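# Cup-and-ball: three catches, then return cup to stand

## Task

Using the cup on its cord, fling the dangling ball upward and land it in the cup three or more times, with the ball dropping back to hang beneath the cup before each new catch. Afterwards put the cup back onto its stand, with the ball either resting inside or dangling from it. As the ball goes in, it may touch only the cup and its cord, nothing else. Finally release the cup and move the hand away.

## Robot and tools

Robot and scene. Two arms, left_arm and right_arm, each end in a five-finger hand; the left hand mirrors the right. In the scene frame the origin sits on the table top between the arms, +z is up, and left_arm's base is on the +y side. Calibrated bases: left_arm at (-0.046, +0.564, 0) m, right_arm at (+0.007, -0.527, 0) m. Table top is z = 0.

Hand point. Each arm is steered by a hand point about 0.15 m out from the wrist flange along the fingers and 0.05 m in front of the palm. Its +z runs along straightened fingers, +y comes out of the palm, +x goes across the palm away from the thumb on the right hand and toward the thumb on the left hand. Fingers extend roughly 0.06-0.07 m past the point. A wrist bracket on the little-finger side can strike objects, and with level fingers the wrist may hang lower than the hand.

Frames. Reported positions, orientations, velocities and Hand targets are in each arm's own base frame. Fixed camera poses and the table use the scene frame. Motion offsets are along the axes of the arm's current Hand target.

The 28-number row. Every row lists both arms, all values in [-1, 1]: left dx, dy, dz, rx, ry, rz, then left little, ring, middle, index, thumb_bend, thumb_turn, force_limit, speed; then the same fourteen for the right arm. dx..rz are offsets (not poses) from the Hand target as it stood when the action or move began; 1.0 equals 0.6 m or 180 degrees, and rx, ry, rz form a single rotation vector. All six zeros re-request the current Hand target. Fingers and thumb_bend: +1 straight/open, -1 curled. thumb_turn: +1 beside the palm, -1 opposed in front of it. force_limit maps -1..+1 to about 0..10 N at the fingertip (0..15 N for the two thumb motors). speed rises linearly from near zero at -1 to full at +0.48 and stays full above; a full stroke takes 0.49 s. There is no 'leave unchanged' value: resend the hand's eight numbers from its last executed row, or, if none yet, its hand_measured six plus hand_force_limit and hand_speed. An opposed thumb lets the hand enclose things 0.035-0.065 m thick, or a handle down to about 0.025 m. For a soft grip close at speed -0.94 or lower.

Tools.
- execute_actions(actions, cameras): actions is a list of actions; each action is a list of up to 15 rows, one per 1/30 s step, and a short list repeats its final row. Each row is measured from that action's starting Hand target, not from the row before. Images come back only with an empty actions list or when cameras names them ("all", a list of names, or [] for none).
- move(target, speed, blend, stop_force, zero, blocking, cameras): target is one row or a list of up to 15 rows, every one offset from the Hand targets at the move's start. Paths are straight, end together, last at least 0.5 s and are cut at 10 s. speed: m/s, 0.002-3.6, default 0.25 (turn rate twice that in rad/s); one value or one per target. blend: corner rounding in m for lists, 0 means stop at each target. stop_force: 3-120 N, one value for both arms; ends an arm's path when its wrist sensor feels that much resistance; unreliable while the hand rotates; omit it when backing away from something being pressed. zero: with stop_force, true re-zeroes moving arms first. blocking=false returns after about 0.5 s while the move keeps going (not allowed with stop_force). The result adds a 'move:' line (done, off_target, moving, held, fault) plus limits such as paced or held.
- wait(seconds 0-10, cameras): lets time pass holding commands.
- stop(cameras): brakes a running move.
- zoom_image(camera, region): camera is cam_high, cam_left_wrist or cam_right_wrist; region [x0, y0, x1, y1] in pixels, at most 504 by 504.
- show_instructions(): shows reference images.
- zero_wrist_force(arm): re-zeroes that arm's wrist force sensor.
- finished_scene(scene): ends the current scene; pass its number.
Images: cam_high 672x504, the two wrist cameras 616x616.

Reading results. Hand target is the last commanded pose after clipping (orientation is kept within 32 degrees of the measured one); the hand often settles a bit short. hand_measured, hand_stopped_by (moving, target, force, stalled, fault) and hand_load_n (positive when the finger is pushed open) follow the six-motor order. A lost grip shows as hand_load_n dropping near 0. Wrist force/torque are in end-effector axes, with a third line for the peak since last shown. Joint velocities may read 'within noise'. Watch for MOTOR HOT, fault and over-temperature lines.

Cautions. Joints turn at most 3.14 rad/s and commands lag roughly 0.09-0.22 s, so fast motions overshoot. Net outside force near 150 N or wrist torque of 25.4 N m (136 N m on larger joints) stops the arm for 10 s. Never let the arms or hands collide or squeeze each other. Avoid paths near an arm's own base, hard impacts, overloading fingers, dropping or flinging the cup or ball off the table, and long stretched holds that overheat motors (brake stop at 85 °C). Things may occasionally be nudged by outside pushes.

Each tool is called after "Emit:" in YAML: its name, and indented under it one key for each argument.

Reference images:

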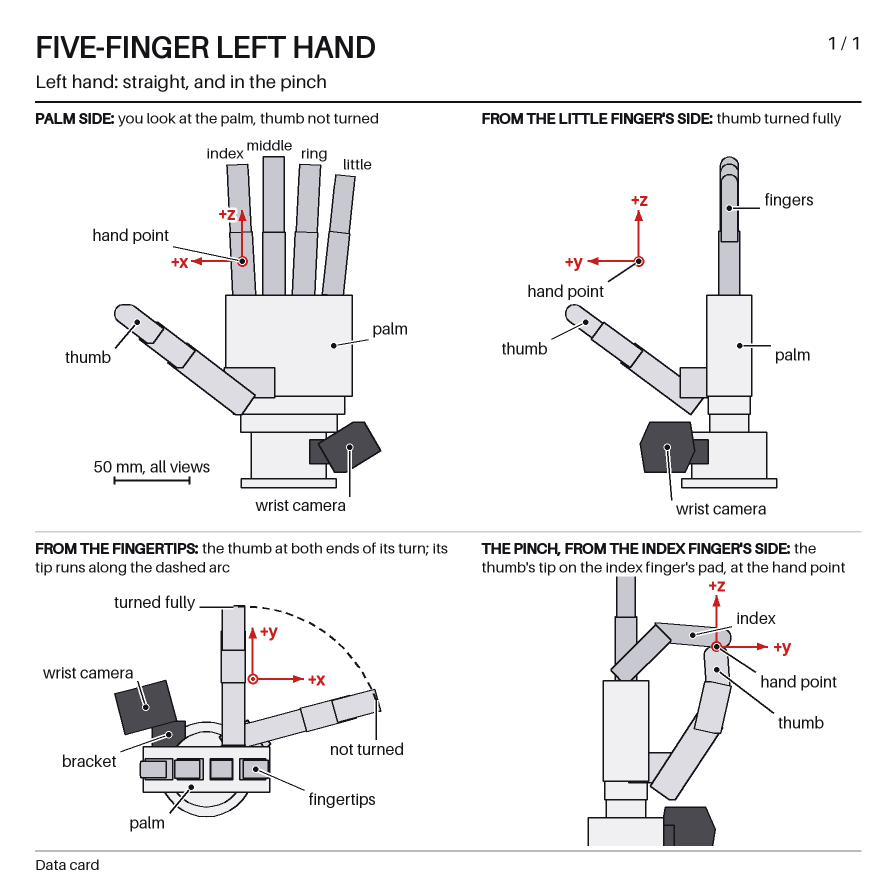

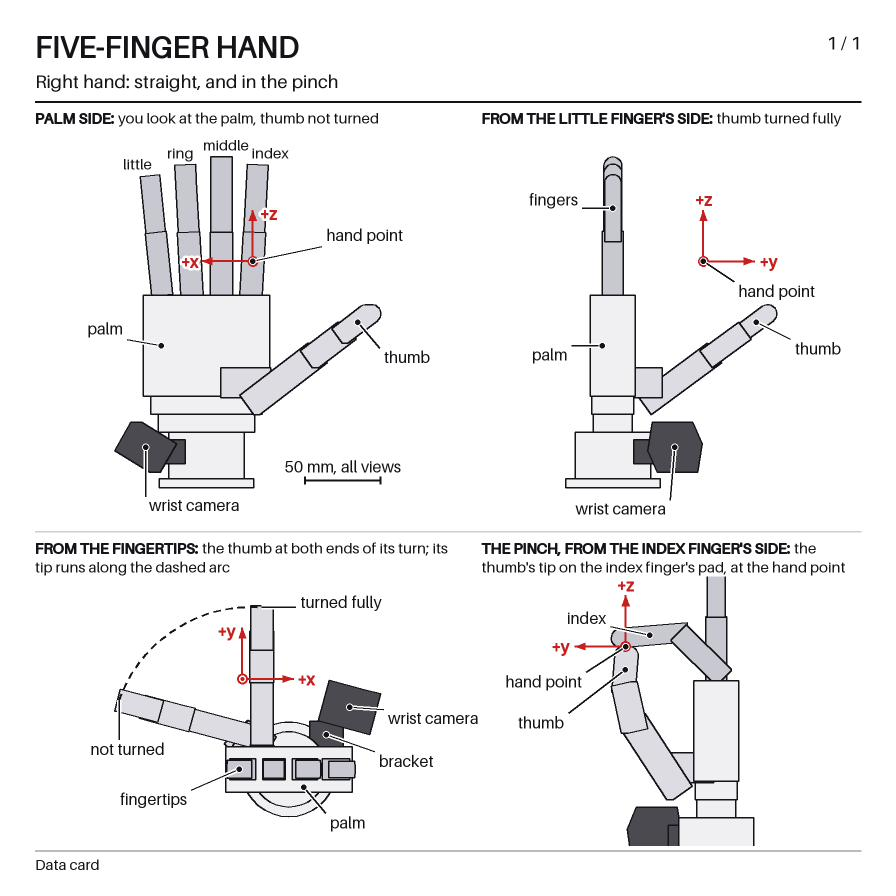

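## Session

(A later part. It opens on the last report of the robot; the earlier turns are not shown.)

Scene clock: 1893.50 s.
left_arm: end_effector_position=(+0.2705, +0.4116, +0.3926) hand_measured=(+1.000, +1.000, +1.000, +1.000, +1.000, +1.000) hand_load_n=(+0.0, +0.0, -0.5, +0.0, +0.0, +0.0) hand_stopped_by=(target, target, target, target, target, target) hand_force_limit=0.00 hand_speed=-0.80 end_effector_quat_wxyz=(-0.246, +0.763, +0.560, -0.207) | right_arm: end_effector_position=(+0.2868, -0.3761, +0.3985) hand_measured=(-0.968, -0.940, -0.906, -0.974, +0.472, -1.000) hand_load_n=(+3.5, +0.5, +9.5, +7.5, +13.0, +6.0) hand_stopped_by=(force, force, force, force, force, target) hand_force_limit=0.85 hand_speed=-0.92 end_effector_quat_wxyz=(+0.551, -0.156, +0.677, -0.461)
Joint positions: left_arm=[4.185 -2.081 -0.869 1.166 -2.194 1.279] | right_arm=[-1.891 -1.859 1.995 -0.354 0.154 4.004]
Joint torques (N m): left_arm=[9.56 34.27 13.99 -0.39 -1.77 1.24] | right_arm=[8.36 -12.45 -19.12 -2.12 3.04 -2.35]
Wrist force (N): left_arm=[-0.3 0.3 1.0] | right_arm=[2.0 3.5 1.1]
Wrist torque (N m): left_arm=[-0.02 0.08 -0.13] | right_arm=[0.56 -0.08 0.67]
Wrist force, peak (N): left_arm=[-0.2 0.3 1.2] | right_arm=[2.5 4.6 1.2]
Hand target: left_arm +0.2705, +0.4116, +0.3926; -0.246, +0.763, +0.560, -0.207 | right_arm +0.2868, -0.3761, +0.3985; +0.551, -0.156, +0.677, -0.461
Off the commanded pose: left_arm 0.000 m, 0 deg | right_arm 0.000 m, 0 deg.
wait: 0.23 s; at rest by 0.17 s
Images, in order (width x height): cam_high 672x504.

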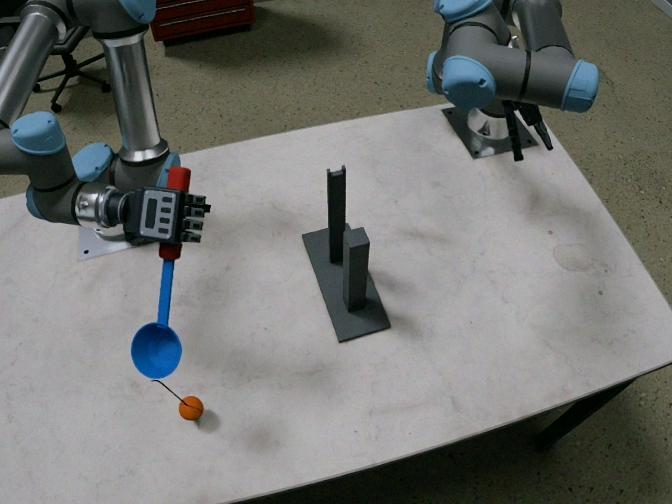

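Emit:
move:
  target: [0,0,0,0,0,0,1,1,1,1,1,1,0,-0.8,0.0191,0.0252,-0.0011,0,0,0,-1,-1,-0.99,-1,-1,-1,0.85,-0.92]
  speed: 0.01
  cameras: ["cam_high"]

Emit:
zoom_image:
  camera: "cam_high"
  region: [110, 330, 220, 440]

Emit:
wait:
  seconds: 1
  cameras: ["cam_high"]

Emit:
zoom_image:
  camera: "cam_high"
  region: [110, 330, 220, 440]

Scene clock: 1918.60 s.
left_arm: end_effector_position=(+0.2705, +0.4116, +0.3926) hand_measured=(+1.000, +1.000, +1.000, +1.000, +1.000, +1.000) hand_load_n=(+0.0, +0.0, +0.0, +0.0, +0.0, -0.5) hand_stopped_by=(target, target, target, target, target, target) hand_force_limit=0.00 hand_speed=-0.80 end_effector_quat_wxyz=(-0.246, +0.763, +0.560, -0.207) | right_arm: end_effector_position=(+0.2867, -0.3761, +0.3794) hand_measured=(-0.968, -0.940, -0.906, -0.974, +0.472, -1.000) hand_load_n=(+3.0, +0.5, +9.5, +8.0, +13.0, +6.0) hand_stopped_by=(force, force, force, force, force, target) hand_force_limit=0.85 hand_speed=-0.92 end_effector_quat_wxyz=(+0.551, -0.156, +0.678, -0.461)
Joint positions: left_arm=[4.185 -2.081 -0.869 1.166 -2.194 1.279] | right_arm=[-1.891 -1.851 2.038 -0.406 0.153 4.004]
Joint torques (N m): left_arm=[8.59 34.38 13.94 -0.33 -1.8 1.15] | right_arm=[-8.17 -6.41 -25.85 -1.98 -1.88 1.77]
Wrist force (N): left_arm=[0.1 0.2 1.3] | right_arm=[2.1 4.1 1.2]
Wrist torque (N m): left_arm=[-0.05 0.03 -0.10] | right_arm=[0.57 -0.02 0.63]
Wrist force, peak (N): left_arm=[-0.3 0.4 1.4] | right_arm=[2.4 4.9 1.0]
Hand target: left_arm +0.2705, +0.4116, +0.3926; -0.246, +0.763, +0.560, -0.207 | right_arm +0.2867, -0.3761, +0.3795; +0.551, -0.156, +0.677, -0.461
Off the commanded pose: left_arm 0.000 m, 0 deg | right_arm 0.000 m, 0 deg.
move: done
Images, in order (width x height): cam_high 672x504.

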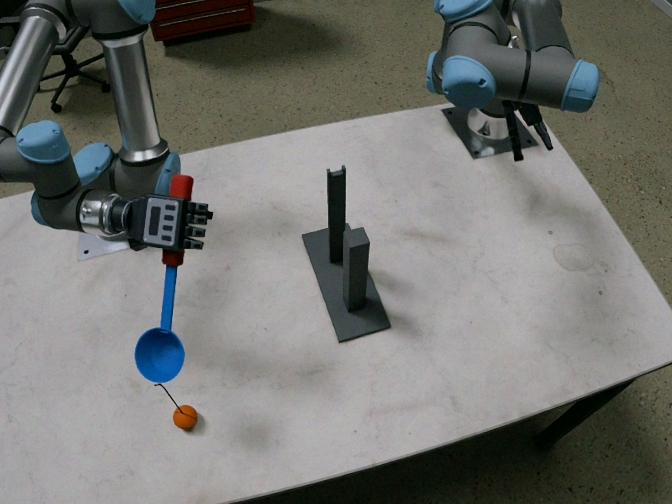

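Scaled by 4.582 from the camera's 672x504 image, which has a finer 960x720 frame.

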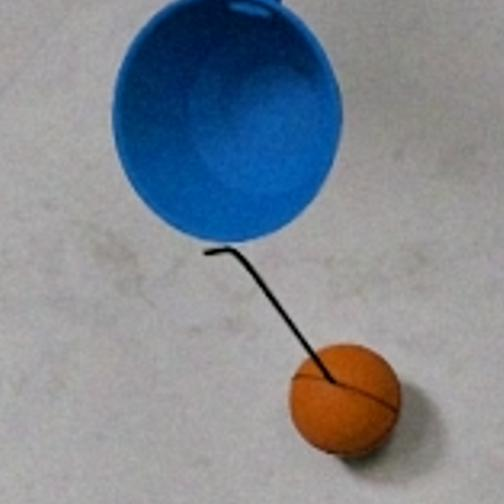

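Scene clock: 1919.60 s.
left_arm: end_effector_position=(+0.2705, +0.4116, +0.3926) hand_measured=(+1.000, +1.000, +1.000, +1.000, +1.000, +1.000) hand_load_n=(+0.0, +0.0, +0.0, +0.0, +0.0, -0.5) hand_stopped_by=(target, target, target, target, target, target) hand_force_limit=0.00 hand_speed=-0.80 end_effector_quat_wxyz=(-0.246, +0.763, +0.560, -0.207) | right_arm: end_effector_position=(+0.2867, -0.3761, +0.3795) hand_measured=(-0.968, -0.940, -0.906, -0.974, +0.472, -1.000) hand_load_n=(+3.5, +0.5, +9.5, +8.0, +13.0, +6.0) hand_stopped_by=(force, force, force, force, force, target) hand_force_limit=0.85 hand_speed=-0.92 end_effector_quat_wxyz=(+0.551, -0.156, +0.677, -0.461)
Joint positions: left_arm=[4.185 -2.081 -0.869 1.166 -2.194 1.279] | right_arm=[-1.891 -1.851 2.038 -0.406 0.153 4.004]
Joint torques (N m): left_arm=[9.11 34.08 14.08 -0.32 -1.88 1.17] | right_arm=[-8.09 -21.92 -30.91 -0.09 -1.92 -0.3]
Wrist force (N): left_arm=[-0.1 0.2 1.0] | right_arm=[1.5 3.4 1.0]
Wrist torque (N m): left_arm=[-0.04 0.05 -0.11] | right_arm=[0.55 0.00 0.61]
Wrist force, peak (N): left_arm=[-0.2 0.3 1.3] | right_arm=[2.5 4.5 0.9]
Hand target: left_arm +0.2705, +0.4116, +0.3926; -0.246, +0.763, +0.560, -0.207 | right_arm +0.2867, -0.3761, +0.3795; +0.551, -0.156, +0.677, -0.461
Off the commanded pose: left_arm 0.000 m, 0 deg | right_arm 0.000 m, 0 deg.
wait: 1.00 s; at rest by 0.17 s
Images, in order (width x height): cam_high 672x504.

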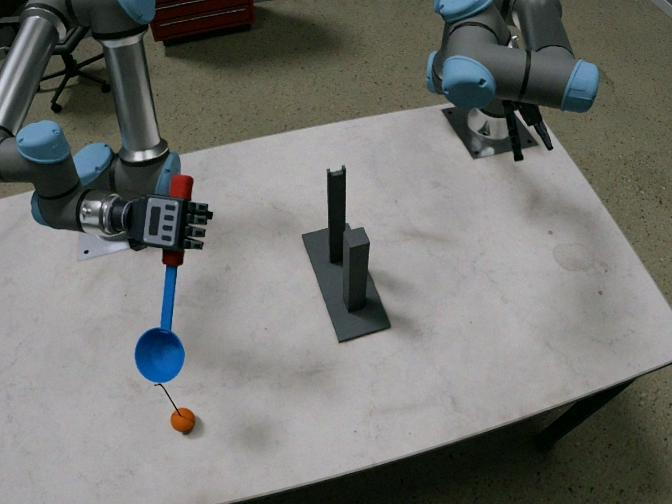

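Scaled by 4.582 from the camera's 672x504 image, which has a finer 960x720 frame.

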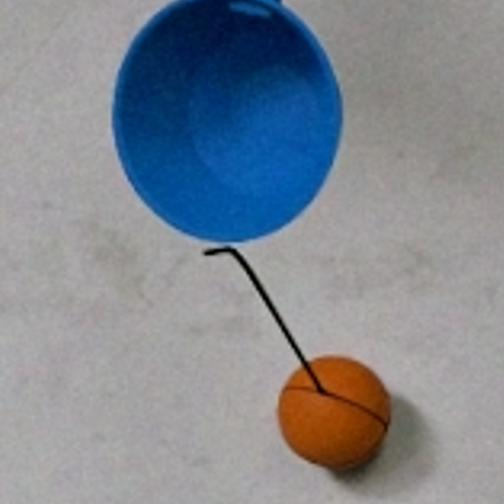

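Emit:
wait:
  seconds: 0.5
  cameras: ["cam_high"]

Emit:
zoom_image:
  camera: "cam_high"
  region: [110, 330, 220, 440]

Emit:
wait:
  seconds: 1
  cameras: ["cam_high"]

Emit:
zoom_image:
  camera: "cam_high"
  region: [110, 330, 220, 440]

Scene clock: 1923.83 s.
left_arm: end_effector_position=(+0.2705, +0.4116, +0.3926) hand_measured=(+1.000, +1.000, +1.000, +1.000, +1.000, +1.000) hand_load_n=(+0.0, +0.0, +0.0, +0.0, +0.0, -0.5) hand_stopped_by=(target, target, target, target, target, target) hand_force_limit=0.00 hand_speed=-0.80 end_effector_quat_wxyz=(-0.246, +0.763, +0.560, -0.207) | right_arm: end_effector_position=(+0.2867, -0.3761, +0.3795) hand_measured=(-0.968, -0.940, -0.906, -0.974, +0.472, -1.000) hand_load_n=(+3.5, +0.5, +9.0, +7.5, +13.0, +6.0) hand_stopped_by=(force, force, force, force, force, target) hand_force_limit=0.85 hand_speed=-0.92 end_effector_quat_wxyz=(+0.551, -0.156, +0.677, -0.461)
Joint positions: left_arm=[4.185 -2.081 -0.869 1.166 -2.194 1.279] | right_arm=[-1.891 -1.851 2.038 -0.406 0.153 4.004]
Joint torques (N m): left_arm=[9.31 34.38 14.25 -0.45 -1.68 1.25] | right_arm=[-7.51 -22.11 -30.98 0.01 -1.79 -1.62]
Wrist force (N): left_arm=[-0.3 0.3 1.1] | right_arm=[1.7 3.8 1.2]
Wrist torque (N m): left_arm=[-0.03 0.08 -0.13] | right_arm=[0.58 -0.03 0.63]
Wrist force, peak (N): left_arm=[-0.2 0.4 1.3] | right_arm=[2.6 4.6 1.4]
Hand target: left_arm +0.2705, +0.4116, +0.3926; -0.246, +0.763, +0.560, -0.207 | right_arm +0.2867, -0.3761, +0.3795; +0.551, -0.156, +0.677, -0.461
Off the commanded pose: left_arm 0.000 m, 0 deg | right_arm 0.000 m, 0 deg.
wait: 0.50 s; at rest from the start
Images, in order (width x height): cam_high 672x504.

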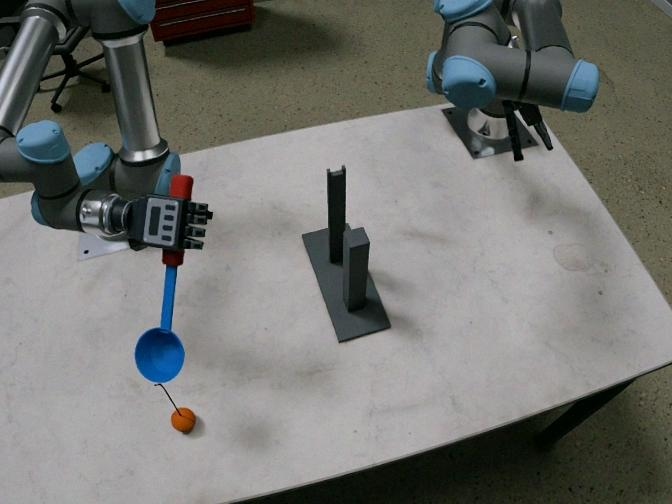

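Scaled by 4.582 from the camera's 672x504 image, which has a finer 960x720 frame.

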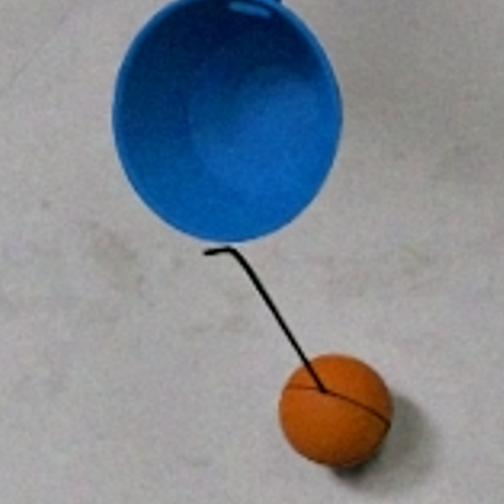

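Scene clock: 1924.83 s.
left_arm: end_effector_position=(+0.2705, +0.4116, +0.3926) hand_measured=(+1.000, +1.000, +1.000, +1.000, +1.000, +1.000) hand_load_n=(+0.0, +0.0, +0.0, -0.5, +0.0, +0.0) hand_stopped_by=(target, target, target, target, target, target) hand_force_limit=0.00 hand_speed=-0.80 end_effector_quat_wxyz=(-0.246, +0.763, +0.560, -0.207) | right_arm: end_effector_position=(+0.2867, -0.3761, +0.3795) hand_measured=(-0.968, -0.940, -0.906, -0.974, +0.472, -1.000) hand_load_n=(+3.0, +0.5, +9.5, +8.0, +13.0, +6.0) hand_stopped_by=(force, force, force, force, force, target) hand_force_limit=0.85 hand_speed=-0.92 end_effector_quat_wxyz=(+0.551, -0.156, +0.677, -0.461)
Joint positions: left_arm=[4.185 -2.081 -0.869 1.166 -2.194 1.279] | right_arm=[-1.891 -1.851 2.038 -0.406 0.153 4.004]
Joint torques (N m): left_arm=[9.37 33.71 14.45 -0.41 -1.79 1.27] | right_arm=[-7.39 -21.75 -30.7 -0.08 -1.89 -1.68]
Wrist force (N): left_arm=[-0.1 0.3 0.9] | right_arm=[2.1 4.0 0.8]
Wrist torque (N m): left_arm=[-0.03 0.04 -0.12] | right_arm=[0.57 0.00 0.62]
Wrist force, peak (N): left_arm=[-0.1 0.2 1.4] | right_arm=[2.5 4.4 1.2]
Hand target: left_arm +0.2705, +0.4116, +0.3926; -0.246, +0.763, +0.560, -0.207 | right_arm +0.2867, -0.3761, +0.3795; +0.551, -0.156, +0.677, -0.461
Off the commanded pose: left_arm 0.000 m, 0 deg | right_arm 0.000 m, 0 deg.
wait: 1.00 s; at rest by 0.17 s
Images, in order (width x height): cam_high 672x504.

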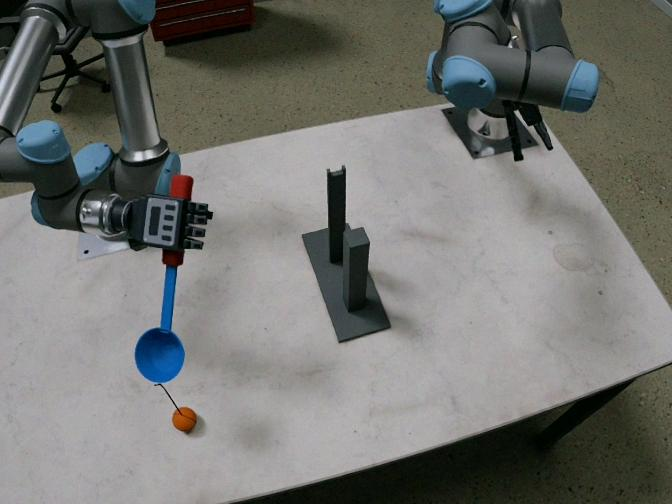

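Scaled by 4.582 from the camera's 672x504 image, which has a finer 960x720 frame.

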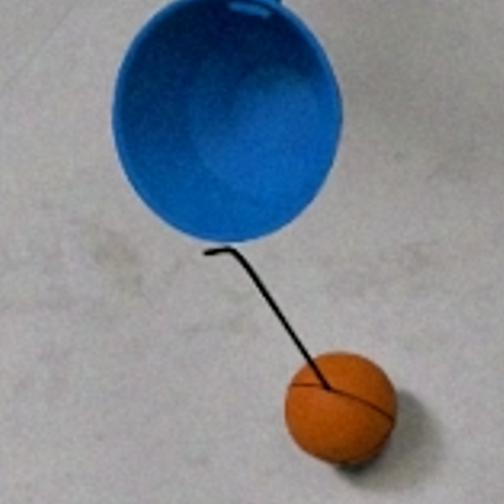

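Emit:
move:
  target:
    - [0,0,0,0,0,0,1,1,1,1,1,1,0,-0.8,0.0054,-0.0179,-0.0017,0,0,0,-1,-1,-0.99,-1,-1,-1,0.85,-0.92]
    - [0,0,0,0,0,0,1,1,1,1,1,1,0,-0.8,-0.0015,-0.0270,-0.0013,0,0,0,-1,-1,-0.99,-1,-1,-1,0.85,-0.92]
  speed: [0.03, 0.004]
  cameras: ["cam_high"]

Emit:
zoom_image:
  camera: "cam_high"
  region: [110, 330, 220, 440]

Emit:
wait:
  seconds: 0.2
  cameras: ["cam_high"]

Emit:
zoom_image:
  camera: "cam_high"
  region: [110, 330, 220, 440]

Emit:
wait:
  seconds: 0.2
  cameras: ["cam_high"]

Emit:
zoom_image:
  camera: "cam_high"
  region: [110, 330, 220, 440]

Scene clock: 1935.50 s.
left_arm: end_effector_position=(+0.2705, +0.4116, +0.3926) hand_measured=(+1.000, +1.000, +1.000, +1.000, +1.000, +1.000) hand_load_n=(+0.0, +0.0, +0.0, +0.0, +0.0, +0.0) hand_stopped_by=(target, target, target, target, target, target) hand_force_limit=0.00 hand_speed=-0.80 end_effector_quat_wxyz=(-0.246, +0.763, +0.560, -0.207) | right_arm: end_effector_position=(+0.2816, -0.3836, +0.3930) hand_measured=(-0.968, -0.940, -0.906, -0.974, +0.472, -1.000) hand_load_n=(+3.5, +0.5, +9.5, +7.5, +13.0, +6.0) hand_stopped_by=(force, force, force, force, force, target) hand_force_limit=0.85 hand_speed=-0.92 end_effector_quat_wxyz=(+0.551, -0.156, +0.677, -0.461)
Joint positions: left_arm=[4.185 -2.081 -0.869 1.166 -2.194 1.279] | right_arm=[-1.9 -1.841 1.997 -0.387 0.145 4.017]
Joint torques (N m): left_arm=[9.06 34.07 13.95 -0.42 -1.67 1.19] | right_arm=[9.24 -19.36 -27.77 0.08 3.04 -2.07]
Wrist force (N): left_arm=[-0.2 0.4 1.0] | right_arm=[2.0 3.5 0.9]
Wrist torque (N m): left_arm=[-0.02 0.07 -0.13] | right_arm=[0.54 -0.04 0.65]
Wrist force, peak (N): left_arm=[-0.1 0.4 1.4] | right_arm=[2.7 4.7 0.8]
Hand target: left_arm +0.2705, +0.4116, +0.3926; -0.246, +0.763, +0.560, -0.207 | right_arm +0.2815, -0.3836, +0.3929; +0.551, -0.156, +0.677, -0.461
Off the commanded pose: left_arm 0.000 m, 0 deg | right_arm 0.000 m, 0 deg.
move: done
Images, in order (width x height): cam_high 672x504.

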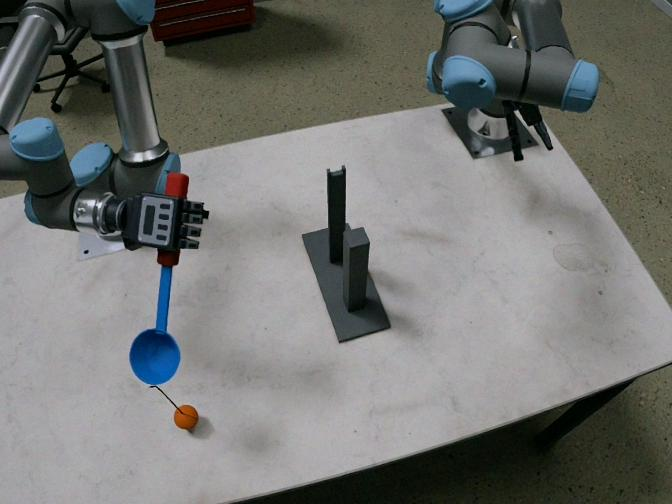

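Scaled by 4.582 from the camera's 672x504 image, which has a finer 960x720 frame.

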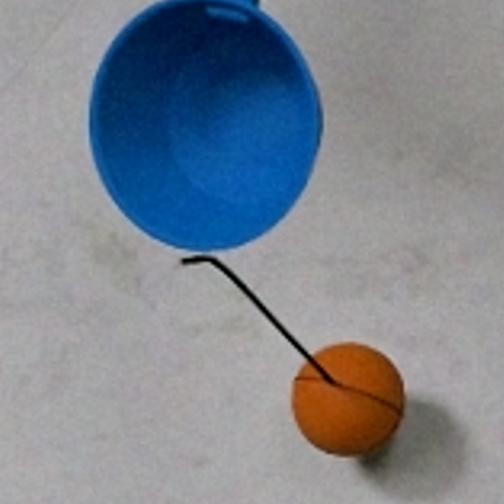

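Scene clock: 1935.70 s.
left_arm: end_effector_position=(+0.2705, +0.4116, +0.3926) hand_measured=(+1.000, +1.000, +1.000, +1.000, +1.000, +1.000) hand_load_n=(-0.5, +0.0, +0.0, +0.0, +0.0, +0.0) hand_stopped_by=(target, target, target, target, target, target) hand_force_limit=0.00 hand_speed=-0.80 end_effector_quat_wxyz=(-0.246, +0.763, +0.560, -0.207) | right_arm: end_effector_position=(+0.2816, -0.3836, +0.3930) hand_measured=(-0.968, -0.940, -0.906, -0.974, +0.472, -1.000) hand_load_n=(+3.0, +0.5, +9.5, +7.5, +13.0, +6.0) hand_stopped_by=(force, force, force, force, force, target) hand_force_limit=0.85 hand_speed=-0.92 end_effector_quat_wxyz=(+0.551, -0.156, +0.677, -0.461)
Joint positions: left_arm=[4.185 -2.081 -0.869 1.166 -2.194 1.279] | right_arm=[-1.9 -1.841 1.997 -0.387 0.145 4.017]
Joint torques (N m): left_arm=[9.45 34.15 13.76 -0.5 -1.74 1.29] | right_arm=[8.37 -17.73 -24.18 -0.52 3.14 -2.33]
Wrist force (N): left_arm=[-0.3 0.4 1.1] | right_arm=[2.3 4.1 1.0]
Wrist torque (N m): left_arm=[-0.01 0.08 -0.13] | right_arm=[0.54 -0.02 0.64]
Wrist force, peak (N): left_arm=[0.0 0.3 1.2] | right_arm=[2.5 4.5 1.0]
Hand target: left_arm +0.2705, +0.4116, +0.3926; -0.246, +0.763, +0.560, -0.207 | right_arm +0.2815, -0.3836, +0.3929; +0.551, -0.156, +0.677, -0.461
Off the commanded pose: left_arm 0.000 m, 0 deg | right_arm 0.000 m, 0 deg.
wait: 0.20 s; at rest by 0.17 s
Images, in order (width x height): cam_high 672x504.

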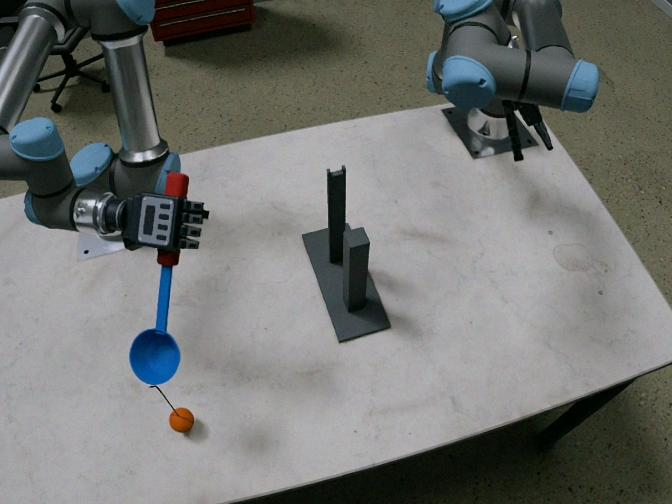

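Scaled by 4.582 from the camera's 672x504 image, which has a finer 960x720 frame.

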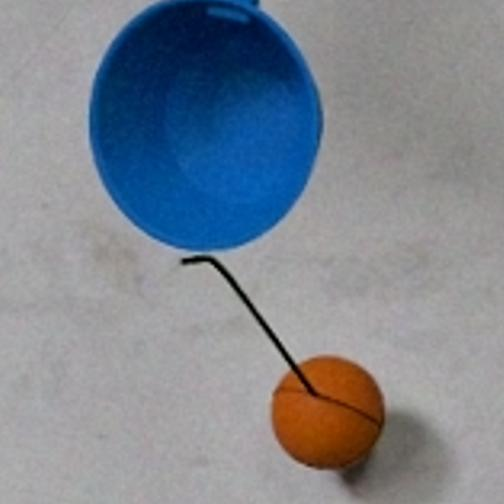

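Scene clock: 1935.90 s.
left_arm: end_effector_position=(+0.2705, +0.4116, +0.3926) hand_measured=(+1.000, +1.000, +1.000, +1.000, +1.000, +1.000) hand_load_n=(+0.0, +0.0, +0.0, +0.0, +0.0, +0.0) hand_stopped_by=(target, target, target, target, target, target) hand_force_limit=0.00 hand_speed=-0.80 end_effector_quat_wxyz=(-0.246, +0.763, +0.560, -0.207) | right_arm: end_effector_position=(+0.2816, -0.3836, +0.3930) hand_measured=(-0.968, -0.940, -0.906, -0.974, +0.472, -1.000) hand_load_n=(+3.5, +0.5, +9.5, +7.5, +12.5, +6.0) hand_stopped_by=(force, force, force, force, force, target) hand_force_limit=0.85 hand_speed=-0.92 end_effector_quat_wxyz=(+0.551, -0.156, +0.677, -0.461)
Joint positions: left_arm=[4.185 -2.081 -0.869 1.166 -2.194 1.279] | right_arm=[-1.9 -1.841 1.997 -0.387 0.145 4.017]
Joint torques (N m): left_arm=[8.6 34.03 13.9 -0.44 -1.72 1.18] | right_arm=[8.76 -15.28 -21.28 -1.04 3.06 -2.32]
Wrist force (N): left_arm=[-0.2 0.2 0.9] | right_arm=[1.9 3.7 1.0]
Wrist torque (N m): left_arm=[-0.03 0.06 -0.12] | right_arm=[0.59 -0.06 0.66]
Wrist force, peak (N): left_arm=[-0.2 0.0 1.2] | right_arm=[2.5 4.2 1.1]
Hand target: left_arm +0.2705, +0.4116, +0.3926; -0.246, +0.763, +0.560, -0.207 | right_arm +0.2815, -0.3836, +0.3929; +0.551, -0.156, +0.677, -0.461
Off the commanded pose: left_arm 0.000 m, 0 deg | right_arm 0.000 m, 0 deg.
wait: 0.20 s; at rest by 0.17 s
Images, in order (width x height): cam_high 672x504.

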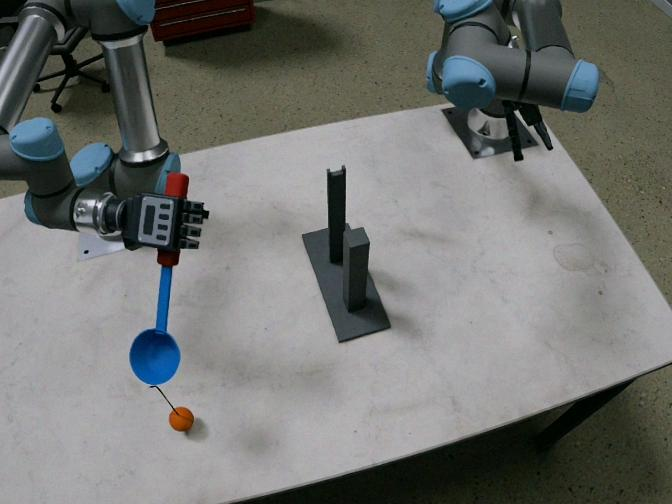

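Scaled by 4.582 from the camera's 672x504 image, which has a finer 960x720 frame.

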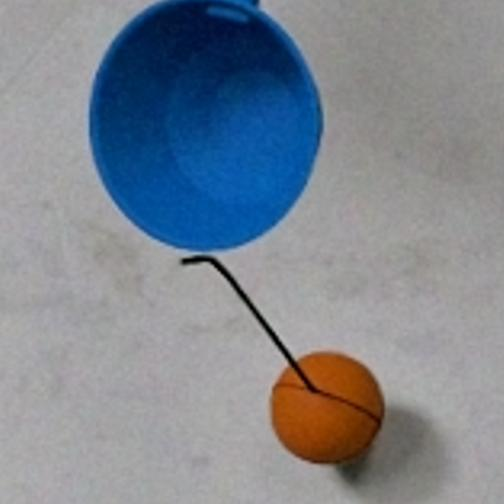

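Emit:
move:
  target: [0,0,0,0,0,0,1,1,1,1,1,1,0,-0.8,0.0135,0.0179,-0.0008,0,0,0,-1,-1,-0.99,-1,-1,-1,0.85,-0.92]
  speed: 0.02

Emit:
wait:
  seconds: 3
  cameras: ["cam_high"]

Emit:
zoom_image:
  camera: "cam_high"
  region: [110, 330, 220, 440]

Emit:
wait:
  seconds: 1
  cameras: ["cam_high"]

Emit:
zoom_image:
  camera: "cam_high"
  region: [110, 330, 220, 440]

Scene clock: 1954.40 s.
left_arm: end_effector_position=(+0.2705, +0.4116, +0.3926) hand_measured=(+1.000, +1.000, +1.000, +1.000, +1.000, +1.000) hand_load_n=(+0.0, +0.0, +0.0, +0.0, +0.0, +0.0) hand_stopped_by=(target, target, target, target, target, target) hand_force_limit=0.00 hand_speed=-0.80 end_effector_quat_wxyz=(-0.246, +0.763, +0.560, -0.207) | right_arm: end_effector_position=(+0.2815, -0.3836, +0.3793) hand_measured=(-0.968, -0.940, -0.906, -0.974, +0.472, -1.000) hand_load_n=(+3.0, +0.5, +9.5, +7.5, +12.5, +5.5) hand_stopped_by=(force, force, force, force, force, target) hand_force_limit=0.85 hand_speed=-0.92 end_effector_quat_wxyz=(+0.551, -0.156, +0.678, -0.461)
Joint positions: left_arm=[4.185 -2.081 -0.869 1.166 -2.194 1.279] | right_arm=[-1.9 -1.835 2.028 -0.424 0.145 4.018]
Joint torques (N m): left_arm=[8.97 34.21 13.95 -0.33 -1.69 1.19] | right_arm=[-5.89 -19.07 -30.79 -1.84 -1.54 1.79]
Wrist force (N): left_arm=[-0.3 0.3 1.2] | right_arm=[2.4 4.4 0.8]
Wrist torque (N m): left_arm=[-0.04 0.09 -0.13] | right_arm=[0.62 -0.03 0.65]
Wrist force, peak (N): left_arm=[-0.1 0.3 1.4] | right_arm=[2.6 4.7 1.2]
Hand target: left_arm +0.2705, +0.4116, +0.3926; -0.246, +0.763, +0.560, -0.207 | right_arm +0.2815, -0.3836, +0.3795; +0.551, -0.156, +0.677, -0.461
Off the commanded pose: left_arm 0.000 m, 0 deg | right_arm 0.000 m, 0 deg.
move: done

Scene clock: 1957.40 s.
left_arm: end_effector_position=(+0.2705, +0.4116, +0.3926) hand_measured=(+1.000, +1.000, +1.000, +1.000, +1.000, +1.000) hand_load_n=(+0.0, +0.0, +0.0, -0.5, +0.0, +0.0) hand_stopped_by=(target, target, target, target, target, target) hand_force_limit=0.00 hand_speed=-0.80 end_effector_quat_wxyz=(-0.246, +0.763, +0.560, -0.207) | right_arm: end_effector_position=(+0.2815, -0.3836, +0.3795) hand_measured=(-0.968, -0.940, -0.906, -0.974, +0.472, -1.000) hand_load_n=(+3.0, +0.5, +9.5, +7.5, +13.0, +6.0) hand_stopped_by=(force, force, force, force, force, target) hand_force_limit=0.85 hand_speed=-0.92 end_effector_quat_wxyz=(+0.551, -0.156, +0.677, -0.461)
Joint positions: left_arm=[4.185 -2.081 -0.869 1.166 -2.194 1.279] | right_arm=[-1.9 -1.835 2.027 -0.424 0.145 4.018]
Joint torques (N m): left_arm=[9.51 33.82 14.15 -0.39 -1.77 1.38] | right_arm=[-7.91 -22.27 -30.69 0.1 -1.81 -1.74]
Wrist force (N): left_arm=[-0.1 0.4 1.2] | right_arm=[1.6 3.8 1.1]
Wrist torque (N m): left_arm=[-0.02 0.05 -0.12] | right_arm=[0.60 -0.02 0.64]
Wrist force, peak (N): left_arm=[0.0 0.5 1.5] | right_arm=[2.4 4.7 1.1]
Hand target: left_arm +0.2705, +0.4116, +0.3926; -0.246, +0.763, +0.560, -0.207 | right_arm +0.2815, -0.3836, +0.3795; +0.551, -0.156, +0.677, -0.461
Off the commanded pose: left_arm 0.000 m, 0 deg | right_arm 0.000 m, 0 deg.
wait: 3.00 s; at rest by 0.17 s
Images, in order (width x height): cam_high 672x504.

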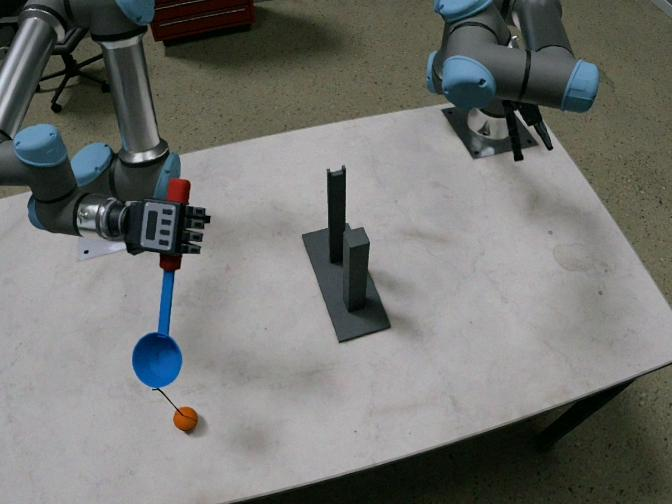

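Scaled by 4.582 from the camera's 672x504 image, which has a finer 960x720 frame.

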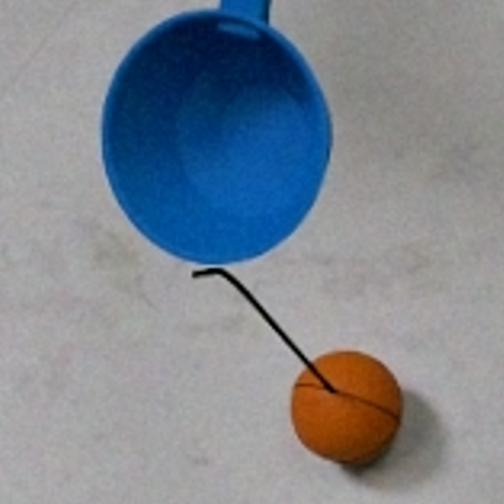

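Scene clock: 1958.40 s.
left_arm: end_effector_position=(+0.2705, +0.4116, +0.3926) hand_measured=(+1.000, +1.000, +1.000, +1.000, +1.000, +1.000) hand_load_n=(+0.0, +0.0, +0.0, +0.0, +0.0, +0.0) hand_stopped_by=(target, target, target, target, target, target) hand_force_limit=0.00 hand_speed=-0.80 end_effector_quat_wxyz=(-0.246, +0.763, +0.560, -0.207) | right_arm: end_effector_position=(+0.2815, -0.3836, +0.3795) hand_measured=(-0.968, -0.940, -0.906, -0.974, +0.472, -1.000) hand_load_n=(+3.5, +0.5, +9.5, +7.5, +13.0, +6.0) hand_stopped_by=(force, force, force, force, force, target) hand_force_limit=0.85 hand_speed=-0.92 end_effector_quat_wxyz=(+0.551, -0.156, +0.677, -0.461)
Joint positions: left_arm=[4.185 -2.081 -0.869 1.166 -2.194 1.279] | right_arm=[-1.9 -1.835 2.027 -0.424 0.145 4.018]
Joint torques (N m): left_arm=[9.7 34.47 13.8 -0.39 -1.78 1.33] | right_arm=[-7.6 -22.53 -30.59 0.05 -1.79 -1.67]
Wrist force (N): left_arm=[-0.1 0.5 1.1] | right_arm=[2.3 4.1 0.9]
Wrist torque (N m): left_arm=[0.00 0.05 -0.12] | right_arm=[0.58 -0.05 0.64]
Wrist force, peak (N): left_arm=[-0.1 0.5 1.4] | right_arm=[2.6 4.5 1.2]
Hand target: left_arm +0.2705, +0.4116, +0.3926; -0.246, +0.763, +0.560, -0.207 | right_arm +0.2815, -0.3836, +0.3795; +0.551, -0.156, +0.677, -0.461
Off the commanded pose: left_arm 0.000 m, 0 deg | right_arm 0.000 m, 0 deg.
wait: 1.00 s; at rest by 0.17 s
Images, in order (width x height): cam_high 672x504.

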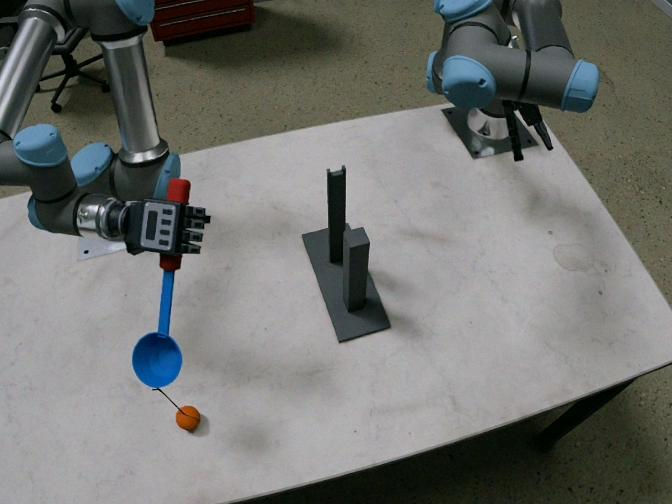

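Scaled by 4.582 from the camera's 672x504 image, which has a finer 960x720 frame.

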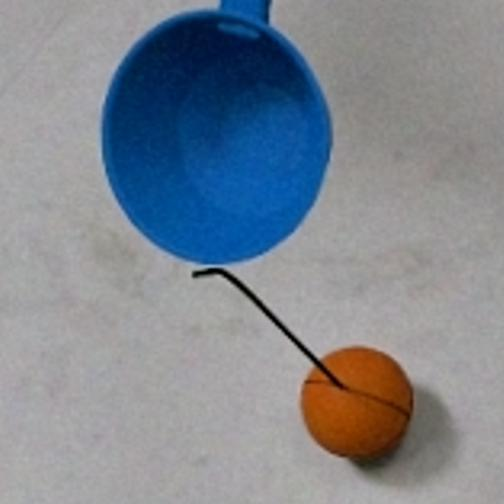

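Emit:
wait:
  seconds: 0.1
  cameras: ["cam_high"]

Emit:
zoom_image:
  camera: "cam_high"
  region: [110, 330, 220, 440]

Emit:
wait:
  seconds: 0.5
  cameras: ["cam_high"]

Emit:
zoom_image:
  camera: "cam_high"
  region: [110, 330, 220, 440]

Scene clock: 1965.70 s.
left_arm: end_effector_position=(+0.2705, +0.4116, +0.3926) hand_measured=(+1.000, +1.000, +1.000, +1.000, +1.000, +1.000) hand_load_n=(+0.0, +0.0, +0.0, +0.0, +0.0, +0.0) hand_stopped_by=(target, target, target, target, target, target) hand_force_limit=0.00 hand_speed=-0.80 end_effector_quat_wxyz=(-0.246, +0.763, +0.560, -0.207) | right_arm: end_effector_position=(+0.2815, -0.3836, +0.3795) hand_measured=(-0.968, -0.940, -0.906, -0.974, +0.472, -1.000) hand_load_n=(+3.5, +0.5, +9.5, +7.5, +12.5, +6.0) hand_stopped_by=(force, force, force, force, force, target) hand_force_limit=0.85 hand_speed=-0.92 end_effector_quat_wxyz=(+0.551, -0.156, +0.677, -0.461)
Joint positions: left_arm=[4.185 -2.081 -0.869 1.166 -2.194 1.279] | right_arm=[-1.9 -1.835 2.027 -0.424 0.145 4.018]
Joint torques (N m): left_arm=[9.33 34.41 13.82 -0.33 -1.83 1.19] | right_arm=[-7.89 -22.62 -30.87 0.13 -1.75 -1.51]
Wrist force (N): left_arm=[-0.4 0.4 1.2] | right_arm=[2.2 4.6 0.7]
Wrist torque (N m): left_arm=[-0.03 0.11 -0.14] | right_arm=[0.63 0.01 0.64]
Wrist force, peak (N): left_arm=[-0.2 0.6 1.3] | right_arm=[2.7 4.7 0.9]
Hand target: left_arm +0.2705, +0.4116, +0.3926; -0.246, +0.763, +0.560, -0.207 | right_arm +0.2815, -0.3836, +0.3795; +0.551, -0.156, +0.677, -0.461
Off the commanded pose: left_arm 0.000 m, 0 deg | right_arm 0.000 m, 0 deg.
wait: 0.10 s; at rest from the start
Images, in order (width x height): cam_high 672x504.

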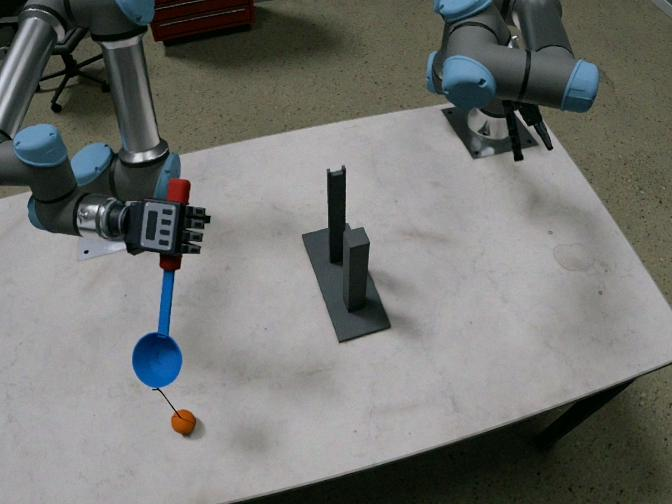

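Scaled by 4.582 from the camera's 672x504 image, which has a finer 960x720 frame.

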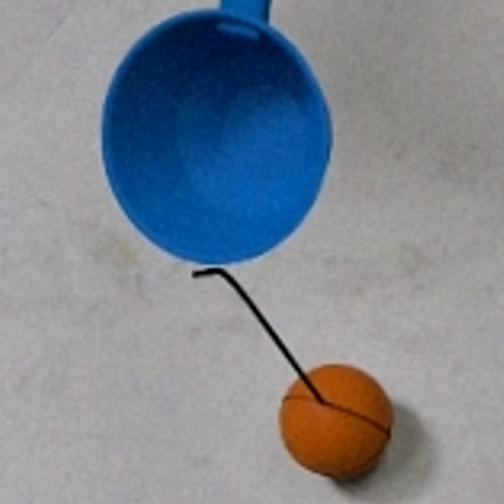

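Scene clock: 1966.20 s.
left_arm: end_effector_position=(+0.2705, +0.4116, +0.3926) hand_measured=(+1.000, +1.000, +1.000, +1.000, +1.000, +1.000) hand_load_n=(+0.0, +0.0, +0.0, +0.0, +0.0, +0.0) hand_stopped_by=(target, target, target, target, target, target) hand_force_limit=0.00 hand_speed=-0.80 end_effector_quat_wxyz=(-0.246, +0.763, +0.560, -0.207) | right_arm: end_effector_position=(+0.2815, -0.3836, +0.3795) hand_measured=(-0.968, -0.940, -0.906, -0.974, +0.472, -1.000) hand_load_n=(+3.0, +0.5, +9.5, +7.5, +12.5, +5.5) hand_stopped_by=(force, force, force, force, force, target) hand_force_limit=0.85 hand_speed=-0.92 end_effector_quat_wxyz=(+0.551, -0.156, +0.677, -0.461)
Joint positions: left_arm=[4.185 -2.081 -0.869 1.166 -2.194 1.279] | right_arm=[-1.9 -1.835 2.027 -0.424 0.145 4.018]
Joint torques (N m): left_arm=[9.39 33.52 13.91 -0.42 -1.84 1.22] | right_arm=[-7.27 -22.58 -31.26 0.03 -1.82 -1.56]
Wrist force (N): left_arm=[-0.2 0.3 1.3] | right_arm=[2.5 4.2 0.8]
Wrist torque (N m): left_arm=[-0.05 0.07 -0.12] | right_arm=[0.57 -0.04 0.64]
Wrist force, peak (N): left_arm=[-0.1 0.1 1.3] | right_arm=[2.7 4.4 0.9]
Hand target: left_arm +0.2705, +0.4116, +0.3926; -0.246, +0.763, +0.560, -0.207 | right_arm +0.2815, -0.3836, +0.3795; +0.551, -0.156, +0.677, -0.461
Off the commanded pose: left_arm 0.000 m, 0 deg | right_arm 0.000 m, 0 deg.
wait: 0.50 s; at rest by 0.17 s
Images, in order (width x height): cam_high 672x504.

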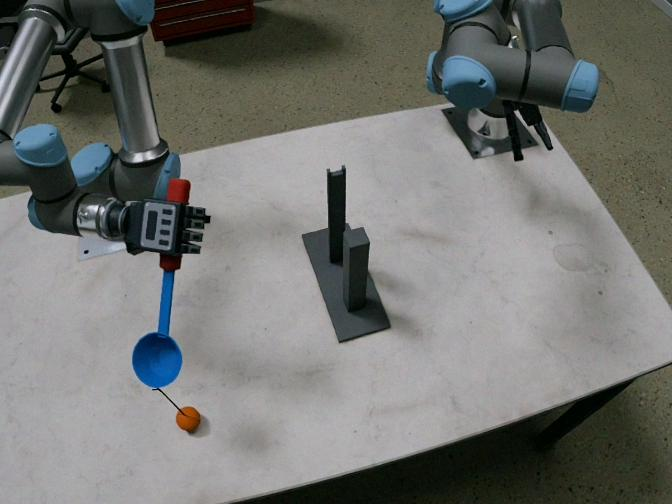

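Scaled by 4.582 from the camera's 672x504 image, which has a finer 960x720 frame.

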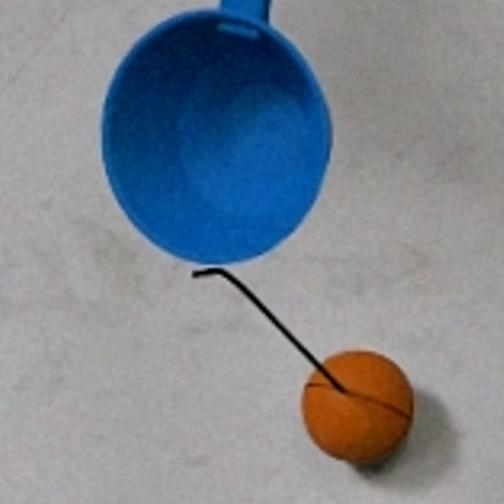

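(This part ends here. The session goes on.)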